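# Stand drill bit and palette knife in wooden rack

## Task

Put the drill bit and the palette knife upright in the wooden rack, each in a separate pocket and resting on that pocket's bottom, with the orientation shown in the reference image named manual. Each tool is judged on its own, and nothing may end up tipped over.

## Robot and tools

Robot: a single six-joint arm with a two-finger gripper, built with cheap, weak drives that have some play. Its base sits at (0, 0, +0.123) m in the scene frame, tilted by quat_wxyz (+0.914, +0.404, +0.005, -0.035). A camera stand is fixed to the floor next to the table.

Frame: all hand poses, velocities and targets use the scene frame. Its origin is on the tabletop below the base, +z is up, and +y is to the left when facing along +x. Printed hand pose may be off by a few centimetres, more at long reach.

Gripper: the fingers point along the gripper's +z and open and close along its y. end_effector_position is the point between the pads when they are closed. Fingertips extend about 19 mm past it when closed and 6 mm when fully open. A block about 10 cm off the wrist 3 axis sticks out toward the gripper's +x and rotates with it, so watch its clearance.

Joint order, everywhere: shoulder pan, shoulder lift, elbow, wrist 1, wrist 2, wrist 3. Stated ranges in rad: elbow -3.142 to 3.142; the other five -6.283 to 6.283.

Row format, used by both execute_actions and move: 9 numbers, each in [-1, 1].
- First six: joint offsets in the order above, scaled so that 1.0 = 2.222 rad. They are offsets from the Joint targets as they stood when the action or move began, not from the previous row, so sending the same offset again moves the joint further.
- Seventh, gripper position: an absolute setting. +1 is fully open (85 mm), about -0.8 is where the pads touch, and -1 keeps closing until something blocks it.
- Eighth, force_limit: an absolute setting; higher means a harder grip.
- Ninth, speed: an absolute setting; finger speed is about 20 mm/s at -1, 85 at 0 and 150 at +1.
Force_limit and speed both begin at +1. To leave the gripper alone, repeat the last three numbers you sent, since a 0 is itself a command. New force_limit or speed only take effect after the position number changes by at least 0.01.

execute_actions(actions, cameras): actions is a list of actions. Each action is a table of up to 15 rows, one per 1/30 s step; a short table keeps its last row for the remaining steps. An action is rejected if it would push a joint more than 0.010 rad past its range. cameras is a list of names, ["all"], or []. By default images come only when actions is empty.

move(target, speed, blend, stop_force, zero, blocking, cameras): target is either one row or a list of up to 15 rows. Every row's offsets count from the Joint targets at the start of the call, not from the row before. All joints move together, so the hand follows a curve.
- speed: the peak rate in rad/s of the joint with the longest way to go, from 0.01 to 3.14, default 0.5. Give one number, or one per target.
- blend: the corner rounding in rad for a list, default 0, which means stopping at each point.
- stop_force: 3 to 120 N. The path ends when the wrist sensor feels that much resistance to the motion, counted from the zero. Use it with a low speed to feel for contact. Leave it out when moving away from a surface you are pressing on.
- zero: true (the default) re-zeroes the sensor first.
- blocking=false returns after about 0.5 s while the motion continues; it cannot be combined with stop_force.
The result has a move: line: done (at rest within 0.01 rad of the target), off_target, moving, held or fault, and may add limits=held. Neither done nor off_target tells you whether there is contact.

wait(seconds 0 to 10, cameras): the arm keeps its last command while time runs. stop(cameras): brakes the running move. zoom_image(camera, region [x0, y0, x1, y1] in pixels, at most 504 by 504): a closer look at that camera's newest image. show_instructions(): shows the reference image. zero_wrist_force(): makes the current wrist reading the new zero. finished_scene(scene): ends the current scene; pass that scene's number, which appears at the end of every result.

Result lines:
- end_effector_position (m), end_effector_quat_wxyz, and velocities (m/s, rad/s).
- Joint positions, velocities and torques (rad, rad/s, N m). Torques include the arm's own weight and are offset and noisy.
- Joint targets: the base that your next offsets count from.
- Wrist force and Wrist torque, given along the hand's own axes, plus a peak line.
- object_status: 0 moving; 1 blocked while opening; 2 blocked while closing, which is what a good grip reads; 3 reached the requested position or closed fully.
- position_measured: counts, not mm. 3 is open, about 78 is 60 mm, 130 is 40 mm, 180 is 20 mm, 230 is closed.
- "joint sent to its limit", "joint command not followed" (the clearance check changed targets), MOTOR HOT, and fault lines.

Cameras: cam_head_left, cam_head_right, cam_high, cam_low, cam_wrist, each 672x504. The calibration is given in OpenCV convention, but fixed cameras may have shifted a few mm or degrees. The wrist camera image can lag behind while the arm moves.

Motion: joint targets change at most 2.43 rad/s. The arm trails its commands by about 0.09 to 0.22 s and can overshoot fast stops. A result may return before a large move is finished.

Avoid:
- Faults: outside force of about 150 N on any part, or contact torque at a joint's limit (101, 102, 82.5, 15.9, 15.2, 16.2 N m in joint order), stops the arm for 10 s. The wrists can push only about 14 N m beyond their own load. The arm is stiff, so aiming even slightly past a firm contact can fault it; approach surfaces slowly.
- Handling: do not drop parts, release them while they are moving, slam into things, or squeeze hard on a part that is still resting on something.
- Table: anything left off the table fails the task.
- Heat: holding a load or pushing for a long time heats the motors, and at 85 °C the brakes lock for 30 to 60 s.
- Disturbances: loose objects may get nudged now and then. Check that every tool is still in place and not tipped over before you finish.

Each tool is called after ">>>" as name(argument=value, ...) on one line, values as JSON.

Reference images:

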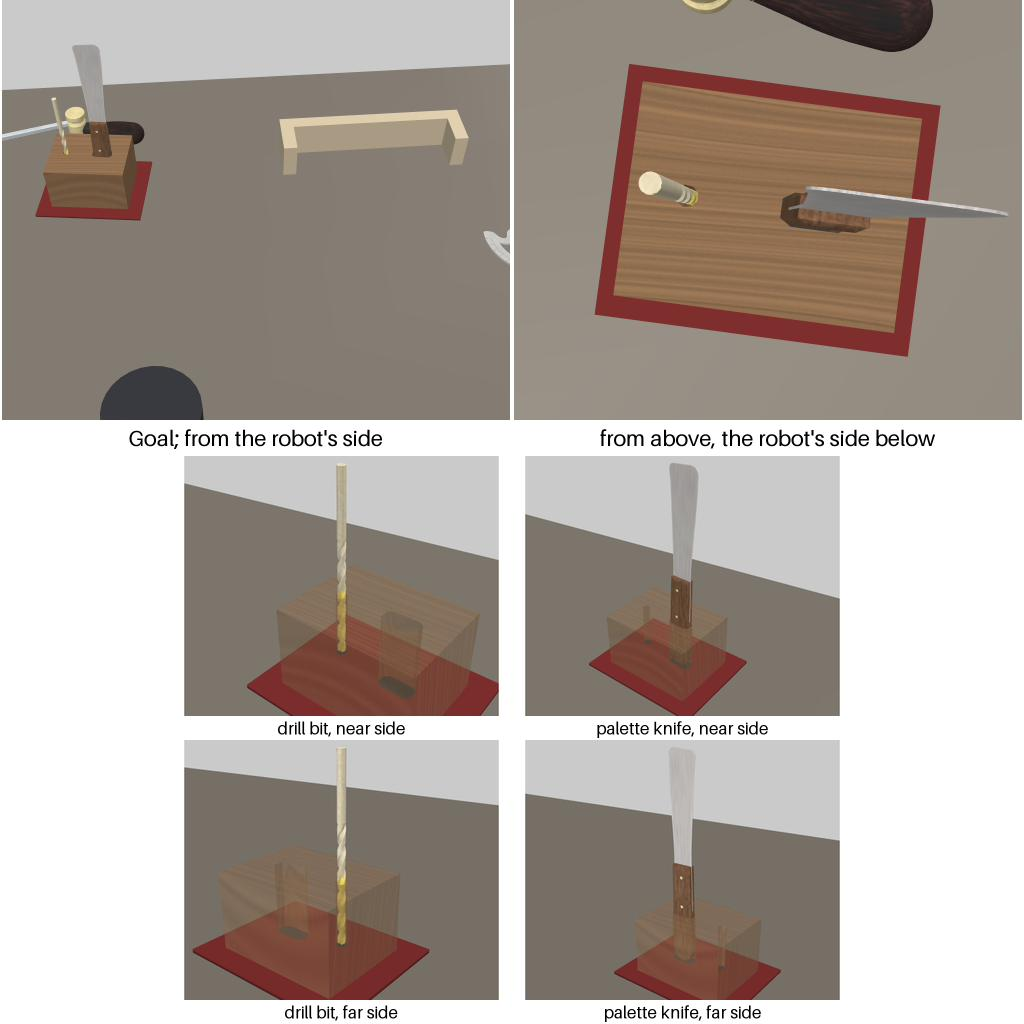

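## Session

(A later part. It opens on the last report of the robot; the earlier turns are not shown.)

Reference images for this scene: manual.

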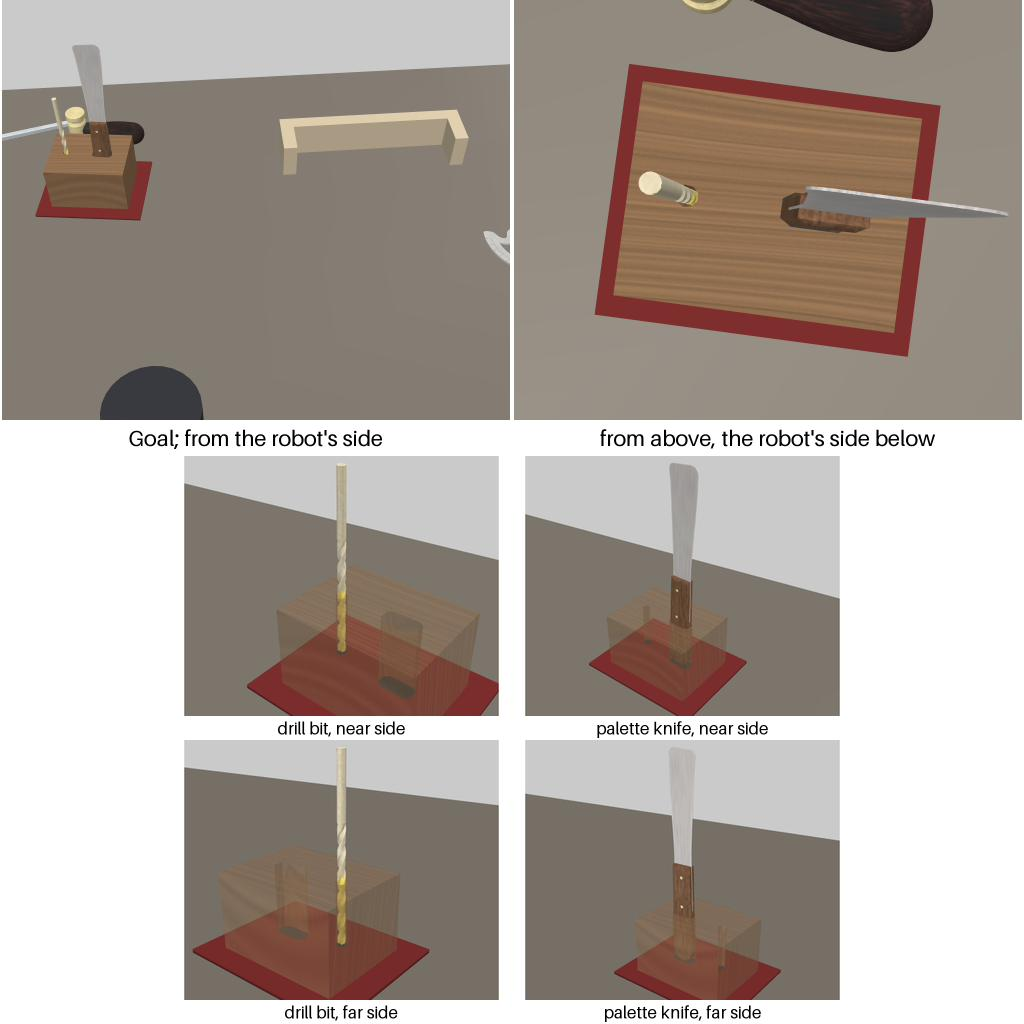

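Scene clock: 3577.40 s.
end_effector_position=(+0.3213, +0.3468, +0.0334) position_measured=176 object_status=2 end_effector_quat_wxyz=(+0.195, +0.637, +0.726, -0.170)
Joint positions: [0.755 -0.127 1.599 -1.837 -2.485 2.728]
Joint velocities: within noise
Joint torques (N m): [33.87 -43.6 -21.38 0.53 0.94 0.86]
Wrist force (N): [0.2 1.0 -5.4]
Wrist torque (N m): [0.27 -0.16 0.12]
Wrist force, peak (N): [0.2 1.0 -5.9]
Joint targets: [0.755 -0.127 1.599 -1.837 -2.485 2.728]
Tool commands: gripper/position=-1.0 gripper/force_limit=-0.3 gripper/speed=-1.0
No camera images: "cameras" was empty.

>>> move(target=[[0.01787, -0.0229, -0.00962, 0.04031, 0.01675, 0.01001, -1.0, -0.3, -1.0], [0.06399, -0.07698, -0.06015, 0.16124, 0.06036, 0.03214, -1.0, -0.3, -1.0], [0.10377, -0.10624, -0.15459, 0.29567, 0.0984, 0.04805, -1.0, -0.3, -1.0], [-0.21873, -0.29472, -0.152, 0.41544, 0.36573, -0.826, -1.0, -0.3, -1.0]], speed=[0.1, 0.3, 0.4, 0.5], blend=[0.03, 0.06, 0.1, 0.0], cameras=["cam_high", "cam_head_left", "cam_low", "cam_wrist"])

Scene clock: 3717.00 s.
end_effector_position=(+0.4275, +0.0645, +0.3301) position_measured=176 object_status=2 end_effector_quat_wxyz=(-0.498, +0.067, +0.863, +0.039)
Joint positions: [0.268 -0.782 1.261 -0.914 -1.672 0.892]
Joint torques (N m): [59.19 -13.87 -4.1 -1.06 -0.39 -0.93]
Wrist force (N): [0.1 0.4 0.5]
Wrist torque (N m): [-0.01 -0.04 0.01]
Wrist force, peak (N): [0.1 1.0 -6.0]
Joint targets: [0.269 -0.782 1.261 -0.914 -1.672 0.892]
move: done
camera_calibration:
cam_wrist: T_world_to_cam=[[0.169306, 0.98556, -0.00255747, -0.124437], [0.762031, -0.132552, -0.633828, -0.091905], [-0.625015, 0.105362, -0.773469, 0.64527], [0, 0, 0, 1]] pos_world=[0.494406, 0.0424709, 0.440526]
Images, in order (width x height): cam_head_left 672x504, cam_high 672x504, cam_low 672x504, cam_wrist 672x504.

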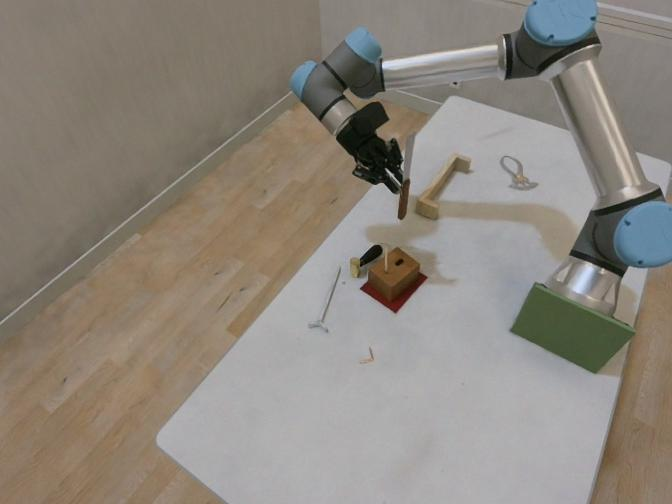

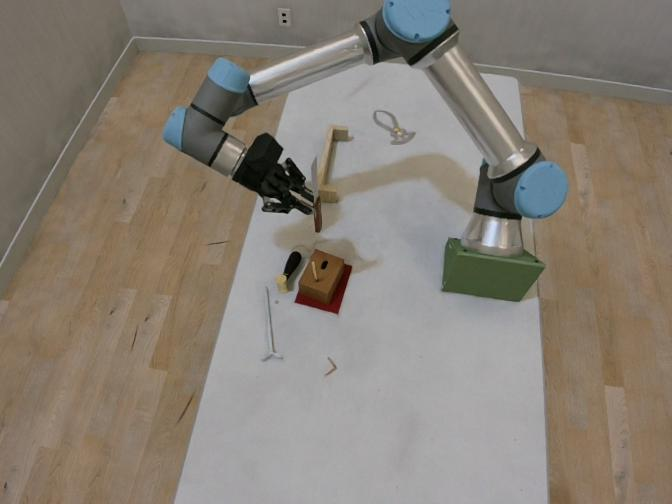

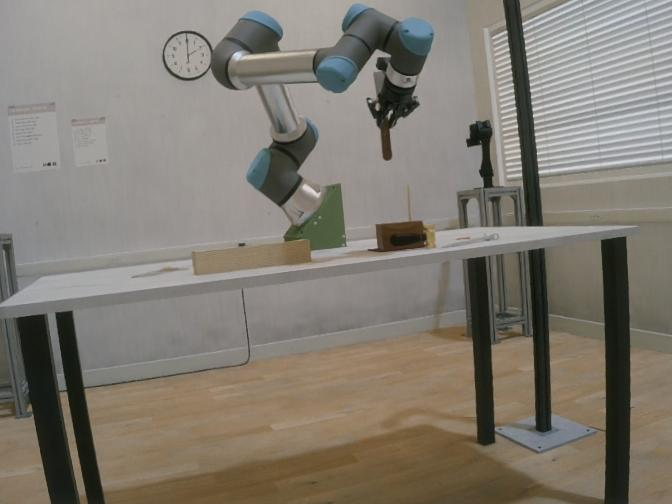

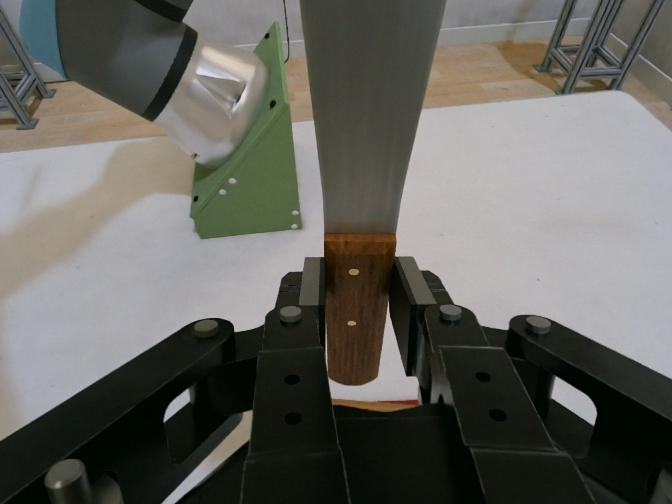

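>>> move(target=[[-0.04342, 0.01239, 0.05873, -0.07383, -0.03933, -0.01863, -1.0, -0.3, -1.0], [-0.06845, 0.02567, 0.08174, -0.11246, -0.06193, -0.02962, -1.0, -0.3, -1.0]], speed=[0.15, 0.06], blend=[0.02, 0.0], cameras=["cam_high", "cam_head_left", "cam_head_right", "cam_low", "cam_wrist"])

Scene clock: 3734.97 s.
end_effector_position=(+0.4275, +0.0647, +0.1898) position_measured=176 object_status=2 end_effector_quat_wxyz=(-0.498, +0.067, +0.863, +0.039) end_effector_velocity=(-0.001, +0.000, +0.001) end_effector_angular_velocity=(+0.001, +0.004, +0.002)
Joint positions: [0.116 -0.725 1.443 -1.164 -1.81 0.826]
Joint velocities: [0 0 -0.001 0.005 0.002 -0.001]
Joint torques (N m): [49.09 -32.19 -18.69 1.44 3.16 0.32]
Wrist force (N): [0.1 0.9 0.0]
Wrist torque (N m): [0.10 -0.08 -0.04]
Wrist force, peak (N): [1.8 0.8 -0.4]
Joint targets: [0.117 -0.725 1.442 -1.163 -1.810 0.826]
move: done
camera_calibration:
cam_wrist: T_world_to_cam=[[0.168785, 0.98565, -0.00229597, -0.124818], [0.762005, -0.131964, -0.633983, -0.180835], [-0.625189, 0.105257, -0.773344, 0.536706], [0, 0, 0, 1]] pos_world=[0.494407, 0.0426714, 0.300125]

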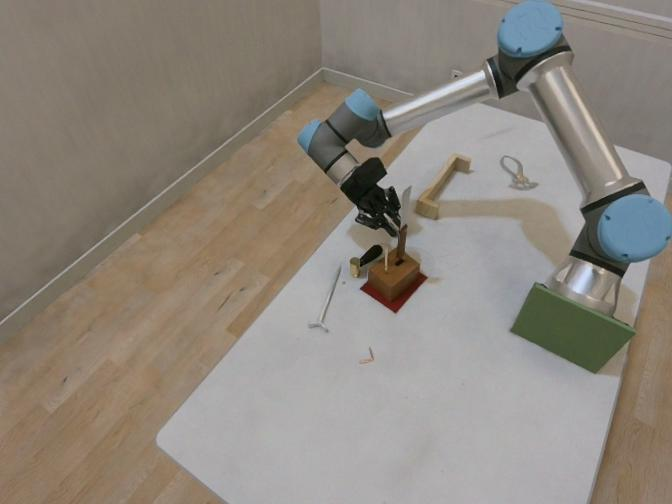

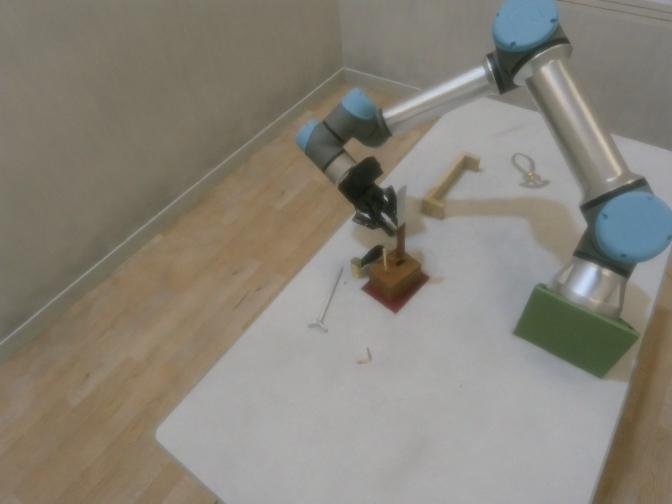

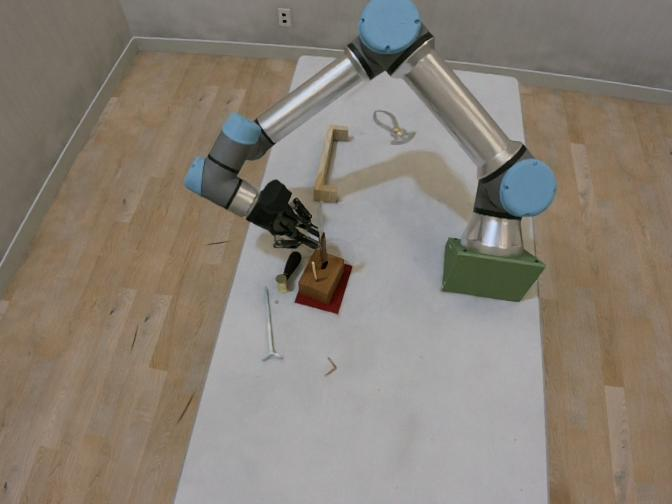

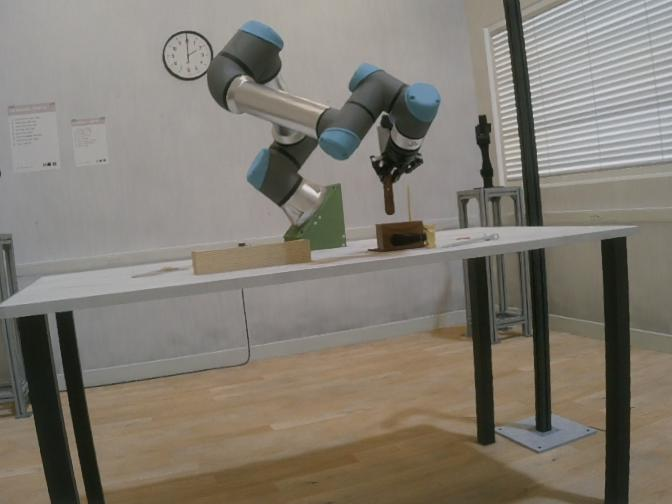

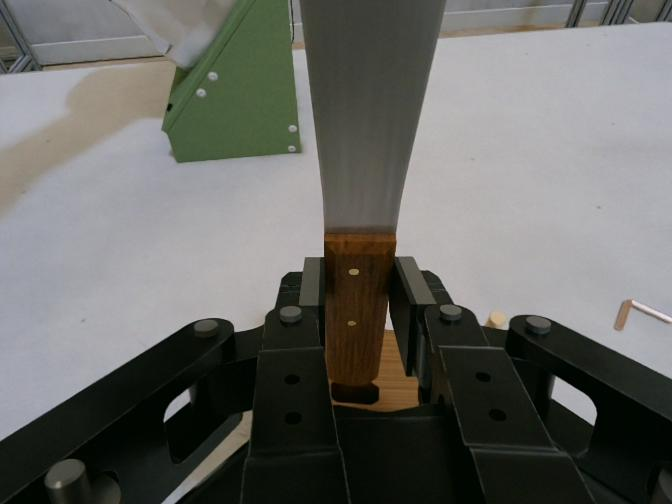

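>>> zoom_image(camera="cam_high", region=[292, 226, 348, 282])

>>> zoom_image(camera="cam_head_left", region=[372, 215, 428, 271])

>>> zoom_image(camera="cam_low", region=[360, 160, 430, 230])

>>> zoom_image(camera="cam_wrist", region=[300, 330, 420, 430])

Scaled by 9.000 from the camera's 672x504 image, which has a finer 960x720 frame.

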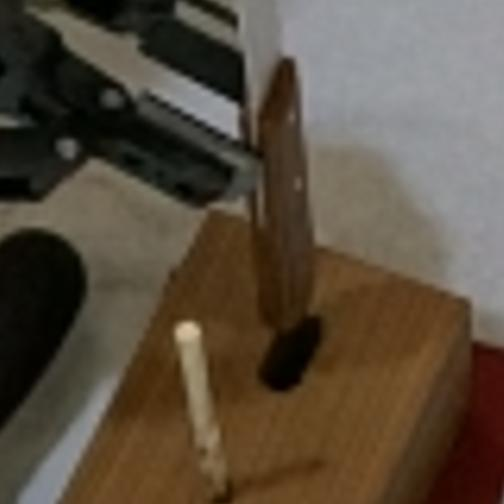

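Scaled by 9.000 from the camera's 672x504 image, which has a finer 960x720 frame.

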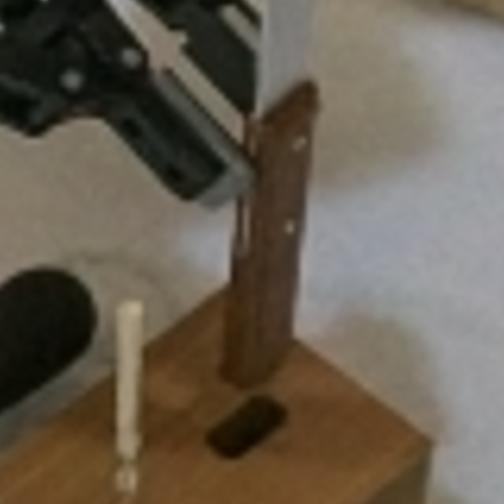

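Scaled by 7.200 from the camera's 672x504 image, which has a finer 960x720 frame.

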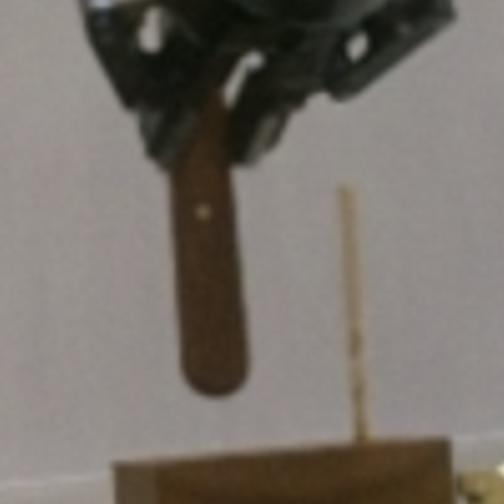

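Scaled by 4.200 from the camera's 672x504 image, which has a finer 960x720 frame.

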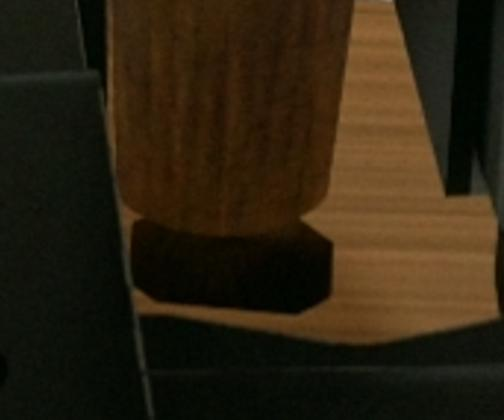

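>>> move(target=[-0.00724, 0.00582, 0.00545, -0.01206, -0.00653, -0.00323, -1.0, -0.3, -1.0], speed=0.02, stop_force=5, cameras=["cam_high", "cam_head_left", "cam_low", "cam_wrist"])

>>> zoom_image(camera="cam_high", region=[306, 242, 334, 270])

>>> zoom_image(camera="cam_head_left", region=[386, 243, 414, 271])

>>> zoom_image(camera="cam_low", region=[370, 190, 420, 240])

>>> zoom_image(camera="cam_wrist", region=[310, 350, 400, 425])

Scene clock: 3864.60 s.
end_effector_position=(+0.4275, +0.0661, +0.1745) position_measured=176 object_status=2 end_effector_quat_wxyz=(-0.498, +0.067, +0.863, +0.039)
Joint positions: [0.1 -0.712 1.455 -1.19 -1.824 0.819]
Joint torques (N m): [47.91 -37.87 -18.39 1.46 3.42 0.81]
Wrist force (N): [0.4 0.9 0.1]
Wrist torque (N m): [0.09 -0.11 -0.02]
Wrist force, peak (N): [0.6 1.1 -0.2]
Joint targets: [0.101 -0.712 1.455 -1.190 -1.824 0.819]
move: done
camera_calibration:
cam_wrist: T_world_to_cam=[[0.16892, 0.985627, -0.00225831, -0.126326], [0.76203, -0.132051, -0.633935, -0.190385], [-0.625121, 0.105363, -0.773383, 0.52484], [0, 0, 0, 1]] pos_world=[0.494506, 0.0440713, 0.284925]
Images, in order (width x height): cam_head_left 672x504, cam_high 672x504, cam_low 672x504, cam_wrist 672x504.

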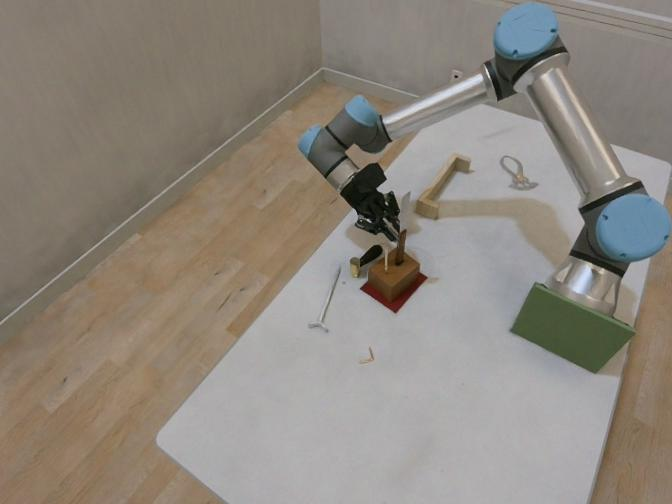

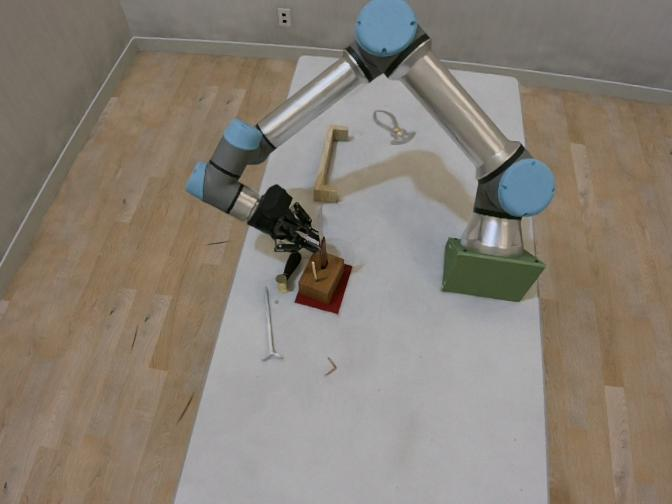

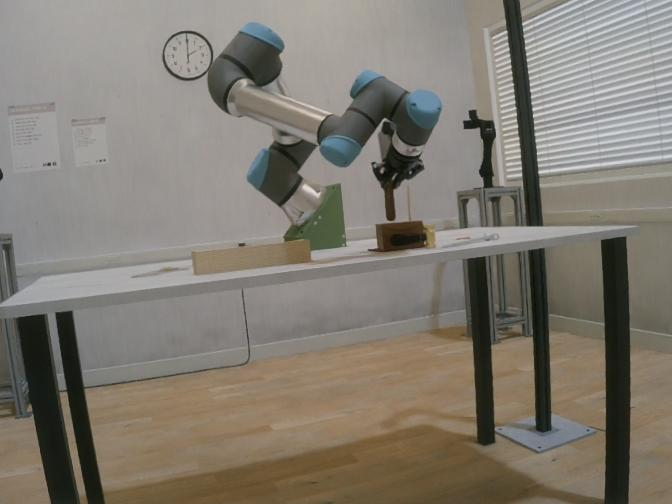

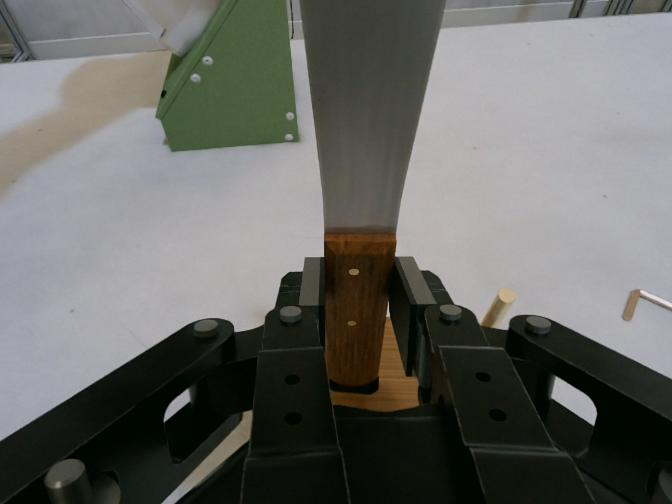

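Scaled by 18.000 from the camera's 672x504 image, which has a finer 960x720 frame.

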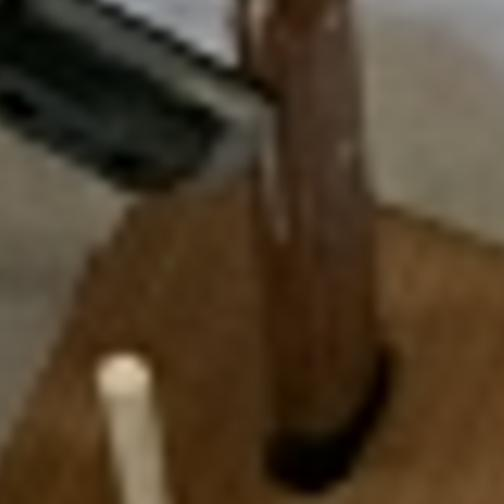

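Scaled by 18.000 from the camera's 672x504 image, which has a finer 960x720 frame.

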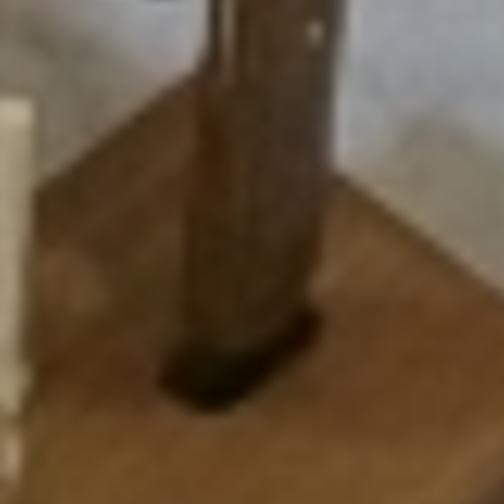

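Scaled by 10.080 from the camera's 672x504 image, which has a finer 960x720 frame.

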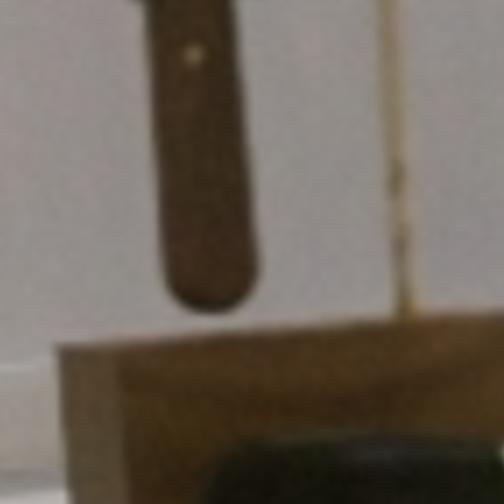

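Scaled by 5.600 from the camera's 672x504 image, which has a finer 960x720 frame.

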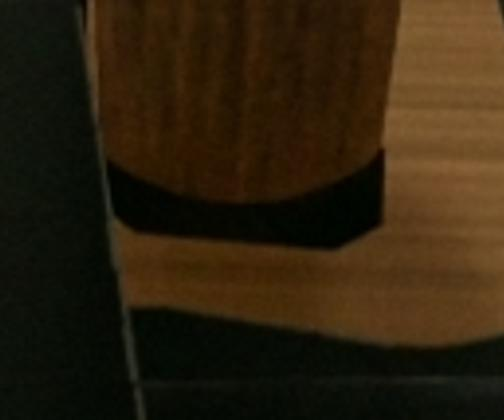

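>>> move(target=[-0.00458, 0.00304, 0.00312, -0.00668, -0.00413, -0.00207, -1.0, -0.3, -1.0], speed=0.009, stop_force=4, cameras=["cam_high", "cam_head_left", "cam_low", "cam_wrist"])

>>> zoom_image(camera="cam_high", region=[306, 242, 334, 270])

>>> zoom_image(camera="cam_head_left", region=[386, 243, 414, 271])

>>> zoom_image(camera="cam_low", region=[370, 190, 420, 240])

>>> zoom_image(camera="cam_wrist", region=[310, 350, 400, 425])

speed must be a number from 0.01 to 3.14 (rad/s); nothing of the call was run

Scaled by 18.000 from the camera's 672x504 image, which has a finer 960x720 frame.

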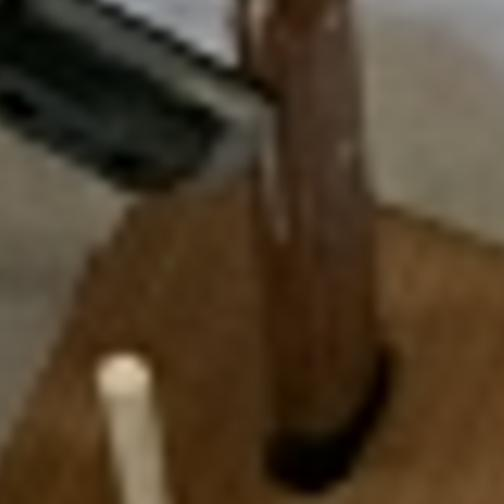

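Scaled by 18.000 from the camera's 672x504 image, which has a finer 960x720 frame.

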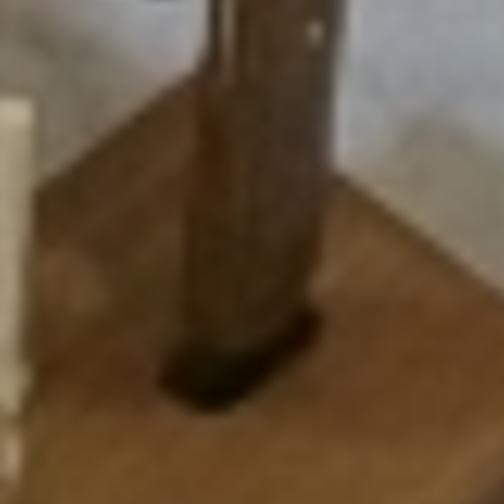

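Scaled by 10.080 from the camera's 672x504 image, which has a finer 960x720 frame.

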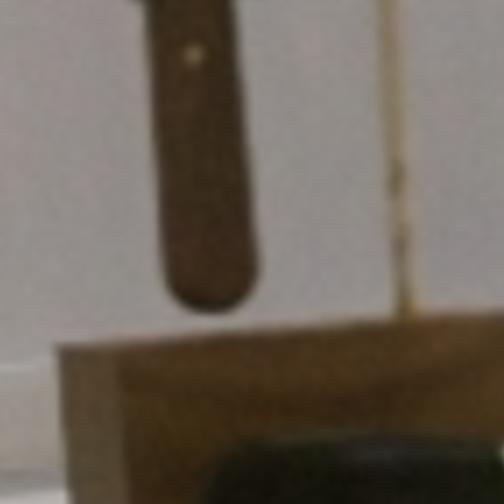

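Scaled by 5.600 from the camera's 672x504 image, which has a finer 960x720 frame.

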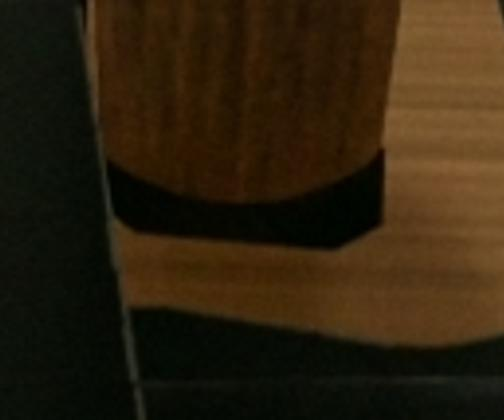

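>>> move(target=[-0.00458, 0.00304, 0.00312, -0.00668, -0.00413, -0.00207, -1.0, -0.3, -1.0], speed=0.01, stop_force=4, cameras=["cam_high", "cam_low", "cam_wrist"])

>>> zoom_image(camera="cam_low", region=[370, 190, 420, 240])

>>> zoom_image(camera="cam_wrist", region=[310, 350, 400, 425])

Scene clock: 3919.13 s.
end_effector_position=(+0.4275, +0.0660, +0.1656) position_measured=176 object_status=2 end_effector_quat_wxyz=(-0.498, +0.067, +0.863, +0.039)
Joint positions: [0.09 -0.705 1.461 -1.205 -1.834 0.815]
Joint torques (N m): [32.79 -23.93 -7.53 1.38 1.89 -0.18]
Wrist force (N): [0.4 0.7 0.1]
Wrist torque (N m): [0.08 -0.12 -0.02]
Wrist force, peak (N): [0.6 1.0 -0.2]
Joint targets: [0.090 -0.705 1.461 -1.205 -1.834 0.815]
move: done
camera_calibration:
cam_wrist: T_world_to_cam=[[0.168917, 0.985628, -0.00223463, -0.126335], [0.76212, -0.13205, -0.633827, -0.196088], [-0.625012, 0.105361, -0.773472, 0.517787], [0, 0, 0, 1]] pos_world=[0.494406, 0.0440713, 0.275926]
Images, in order (width x height): cam_high 672x504, cam_low 672x504, cam_wrist 672x504.

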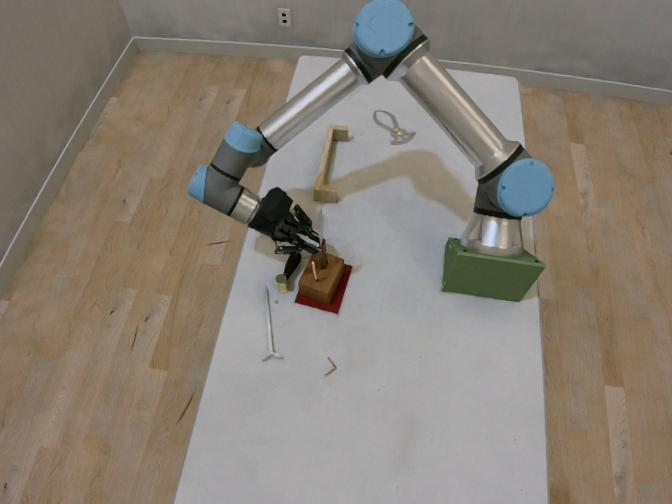

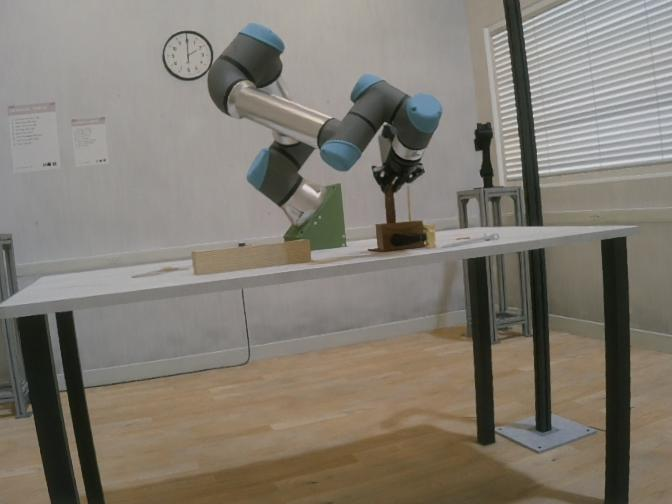

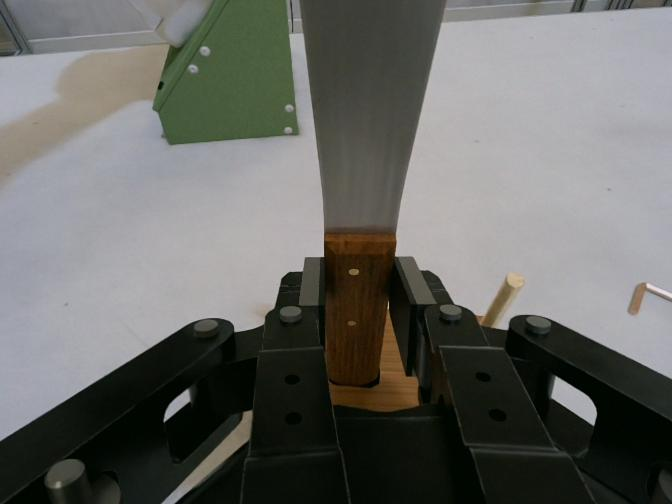

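Scaled by 10.080 from the camera's 672x504 image, which has a finer 960x720 frame.

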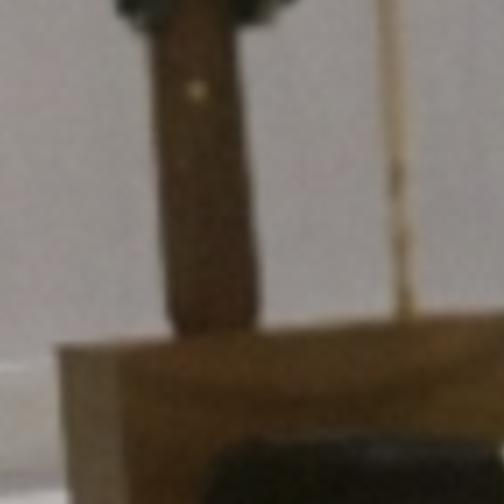

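Scaled by 5.600 from the camera's 672x504 image, which has a finer 960x720 frame.

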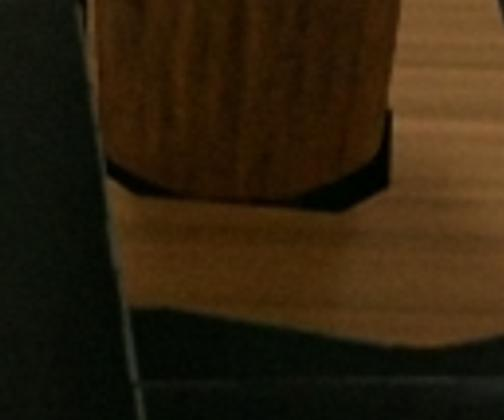

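>>> move(target=[[0.02103, -0.03964, -0.00597, 0.0173, 0.04003, 0.02966, -1.0, -0.3, -1.0], [-0.00147, -0.02163, 0.01203, -0.0142, 0.01978, 0.01166, -1.0, -0.3, -1.0]], speed=[0.05, 0.03], cameras=["cam_high", "cam_wrist"])

>>> zoom_image(camera="cam_wrist", region=[310, 350, 400, 425])

Scene clock: 4093.83 s.
end_effector_position=(+0.4277, +0.0645, +0.1798) position_measured=176 object_status=2 end_effector_quat_wxyz=(-0.496, +0.101, +0.860, +0.059)
Joint positions: [0.087 -0.753 1.488 -1.237 -1.79 0.84]
Joint torques (N m): [36.61 -29.01 -9.67 1.37 1.63 0.63]
Wrist force (N): [0.2 0.5 0.1]
Wrist torque (N m): [0.02 -0.05 -0.01]
Wrist force, peak (N): [-0.5 1.0 0.6]
Joint targets: [0.087 -0.754 1.488 -1.237 -1.790 0.840]
move: done
camera_calibration:
cam_wrist: T_world_to_cam=[[0.247044, 0.969002, -0.00224826, -0.157104], [0.749104, -0.192452, -0.633881, -0.177974], [-0.614665, 0.154912, -0.773427, 0.521437], [0, 0, 0, 1]] pos_world=[0.492642, 0.0372054, 0.290125]
Images, in order (width x height): cam_high 672x504, cam_wrist 672x504.

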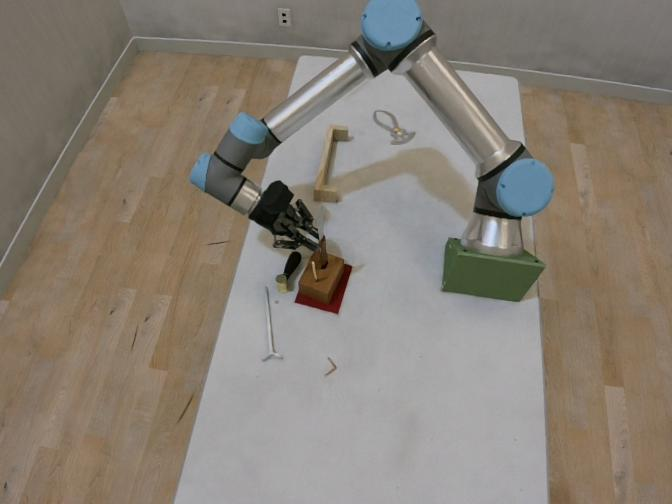

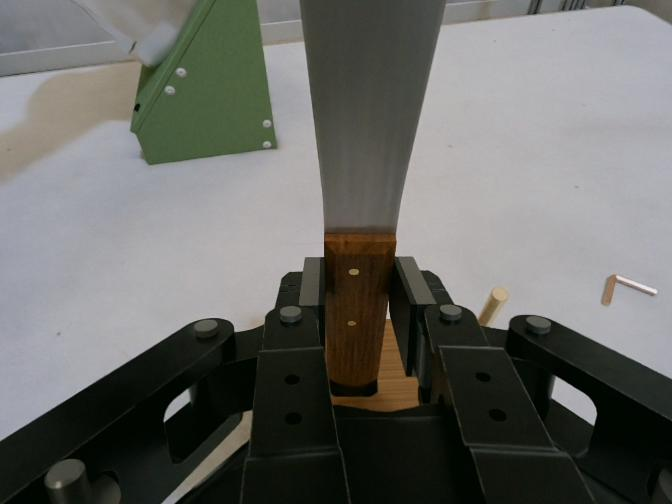

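Scaled by 5.600 from the camera's 672x504 image, which has a finer 960x720 frame.

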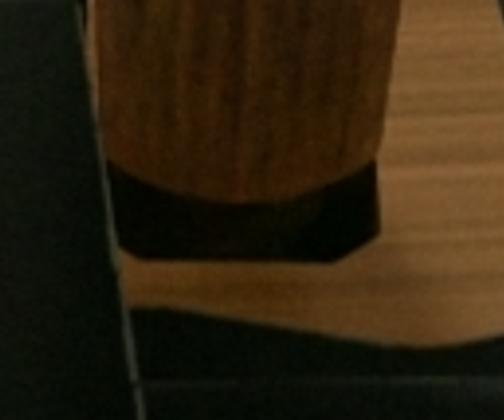

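>>> move(target=[-0.01029, 0.00719, 0.00641, -0.01478, -0.00901, -0.00511, -1.0, -0.3, -1.0], speed=0.012, stop_force=5, cameras=["cam_wrist"])

>>> zoom_image(camera="cam_wrist", region=[310, 350, 400, 425])

Scene clock: 4118.43 s.
end_effector_position=(+0.4279, +0.0645, +0.1599) position_measured=176 object_status=2 end_effector_quat_wxyz=(-0.496, +0.101, +0.860, +0.059)
Joint positions: [0.064 -0.737 1.502 -1.269 -1.81 0.829]
Joint torques (N m): [34.85 -26.85 -8.12 1.45 2.51 0.21]
Wrist force (N): [0.0 0.6 0.3]
Wrist torque (N m): [0.06 -0.01 -0.01]
Wrist force, peak (N): [0.0 0.7 0.6]
Joint targets: [0.064 -0.738 1.502 -1.269 -1.810 0.829]
move: done
camera_calibration:
cam_wrist: T_world_to_cam=[[0.247119, 0.968983, -0.00215374, -0.15726], [0.749138, -0.192461, -0.633838, -0.190767], [-0.614593, 0.15502, -0.773463, 0.506139], [0, 0, 0, 1]] pos_world=[0.492842, 0.0372054, 0.270225]
Images, in order (width x height): cam_wrist 672x504.

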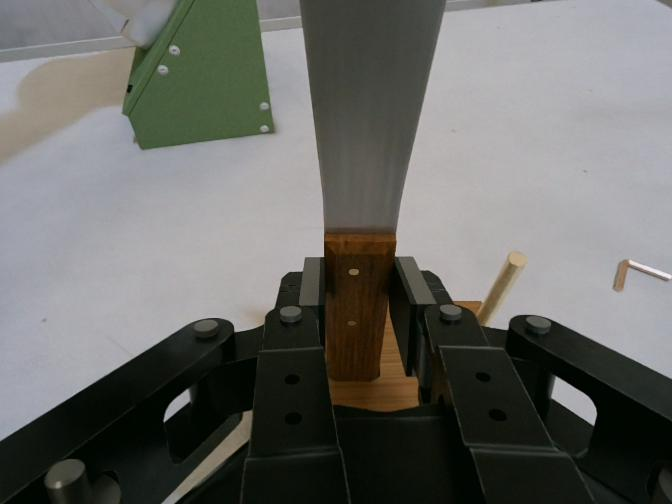

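Scaled by 5.600 from the camera's 672x504 image, which has a finer 960x720 frame.

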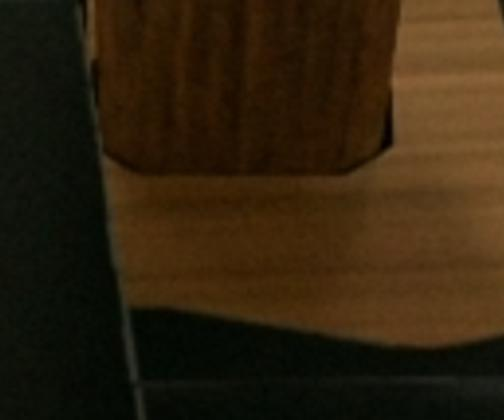

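>>> move(target=[[-0.00515, 0.0036, 0.0032, -0.00739, -0.0045, -0.00256, -1.0, -0.3, -1.0], [-0.01551, 0.01153, 0.00836, -0.02182, -0.01356, -0.00777, -1.0, -0.3, -1.0], [-0.02487, 0.01918, 0.01212, -0.03453, -0.02172, -0.01253, -1.0, -0.3, -1.0]], speed=0.012, blend=[0.002, 0.002, 0.0], stop_force=5, cameras=["cam_wrist", "cam_low"])

Scene clock: 4144.63 s.
end_effector_position=(+0.4278, +0.0646, +0.1136) position_measured=176 object_status=2 end_effector_quat_wxyz=(-0.496, +0.101, +0.860, +0.059)
Joint positions: [0.011 -0.696 1.529 -1.344 -1.856 0.802]
Joint torques (N m): [61.63 -48.47 -16.45 1.47 2.29 1.2]
Wrist force (N): [5.3 0.4 -2.3]
Wrist torque (N m): [0.11 -0.01 0.01]
Wrist force, peak (N): [7.4 0.7 -3.4]
Joint targets: [0.011 -0.696 1.529 -1.344 -1.856 0.802]
move: contact; path passed 2 of 3 targets
camera_calibration:
cam_wrist: T_world_to_cam=[[0.247103, 0.968987, -0.00217269, -0.157323], [0.749053, -0.192439, -0.633945, -0.219974], [-0.614703, 0.155022, -0.773375, 0.4703], [0, 0, 0, 1]] pos_world=[0.492742, 0.0372054, 0.223925]
Images, in order (width x height): cam_low 672x504, cam_wrist 672x504.

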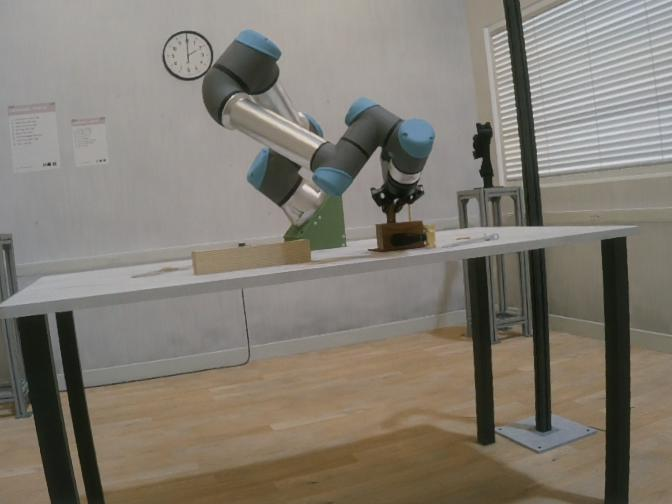

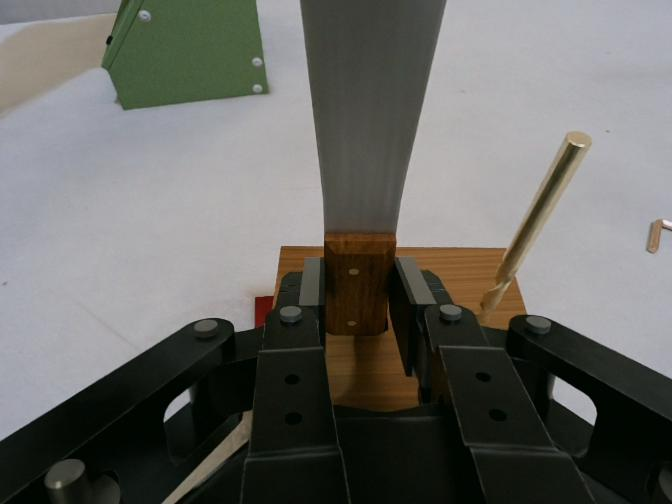

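>>> move(target=[0, 0, 0, 0, 0, 0, 0.08, -0.3, -1.0], cameras=["cam_wrist"])

Scene clock: 4168.33 s.
end_effector_position=(+0.4278, +0.0646, +0.1136) position_measured=119 object_status=0 end_effector_quat_wxyz=(-0.496, +0.101, +0.860, +0.059)
Joint positions: [0.011 -0.696 1.529 -1.344 -1.856 0.802]
Joint torques (N m): [61.07 -49.2 -16.44 1.39 2.1 0.86]
Wrist force (N): [0.8 0.8 0.5]
Wrist torque (N m): [0.11 -0.05 0.00]
Wrist force, peak (N): [6.8 0.7 -3.0]
Joint targets: [0.011 -0.696 1.529 -1.344 -1.856 0.802]
move: done
camera_calibration:
cam_wrist: T_world_to_cam=[[0.247103, 0.968987, -0.00217269, -0.157323], [0.749053, -0.192439, -0.633945, -0.219974], [-0.614703, 0.155022, -0.773375, 0.4703], [0, 0, 0, 1]] pos_world=[0.492742, 0.0372054, 0.223925]
Images, in order (width x height): cam_wrist 672x504.

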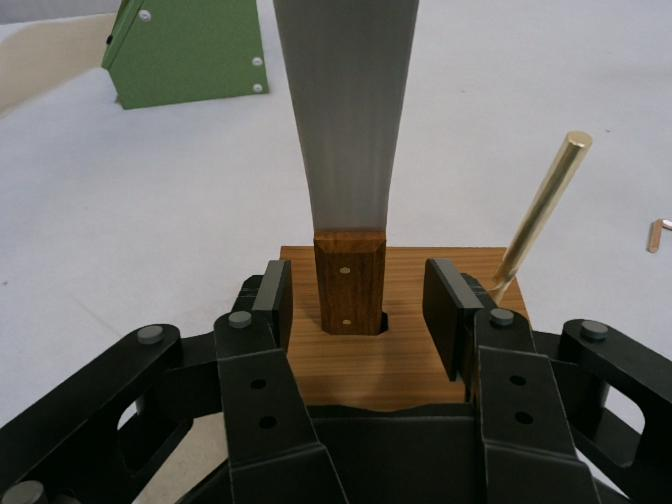

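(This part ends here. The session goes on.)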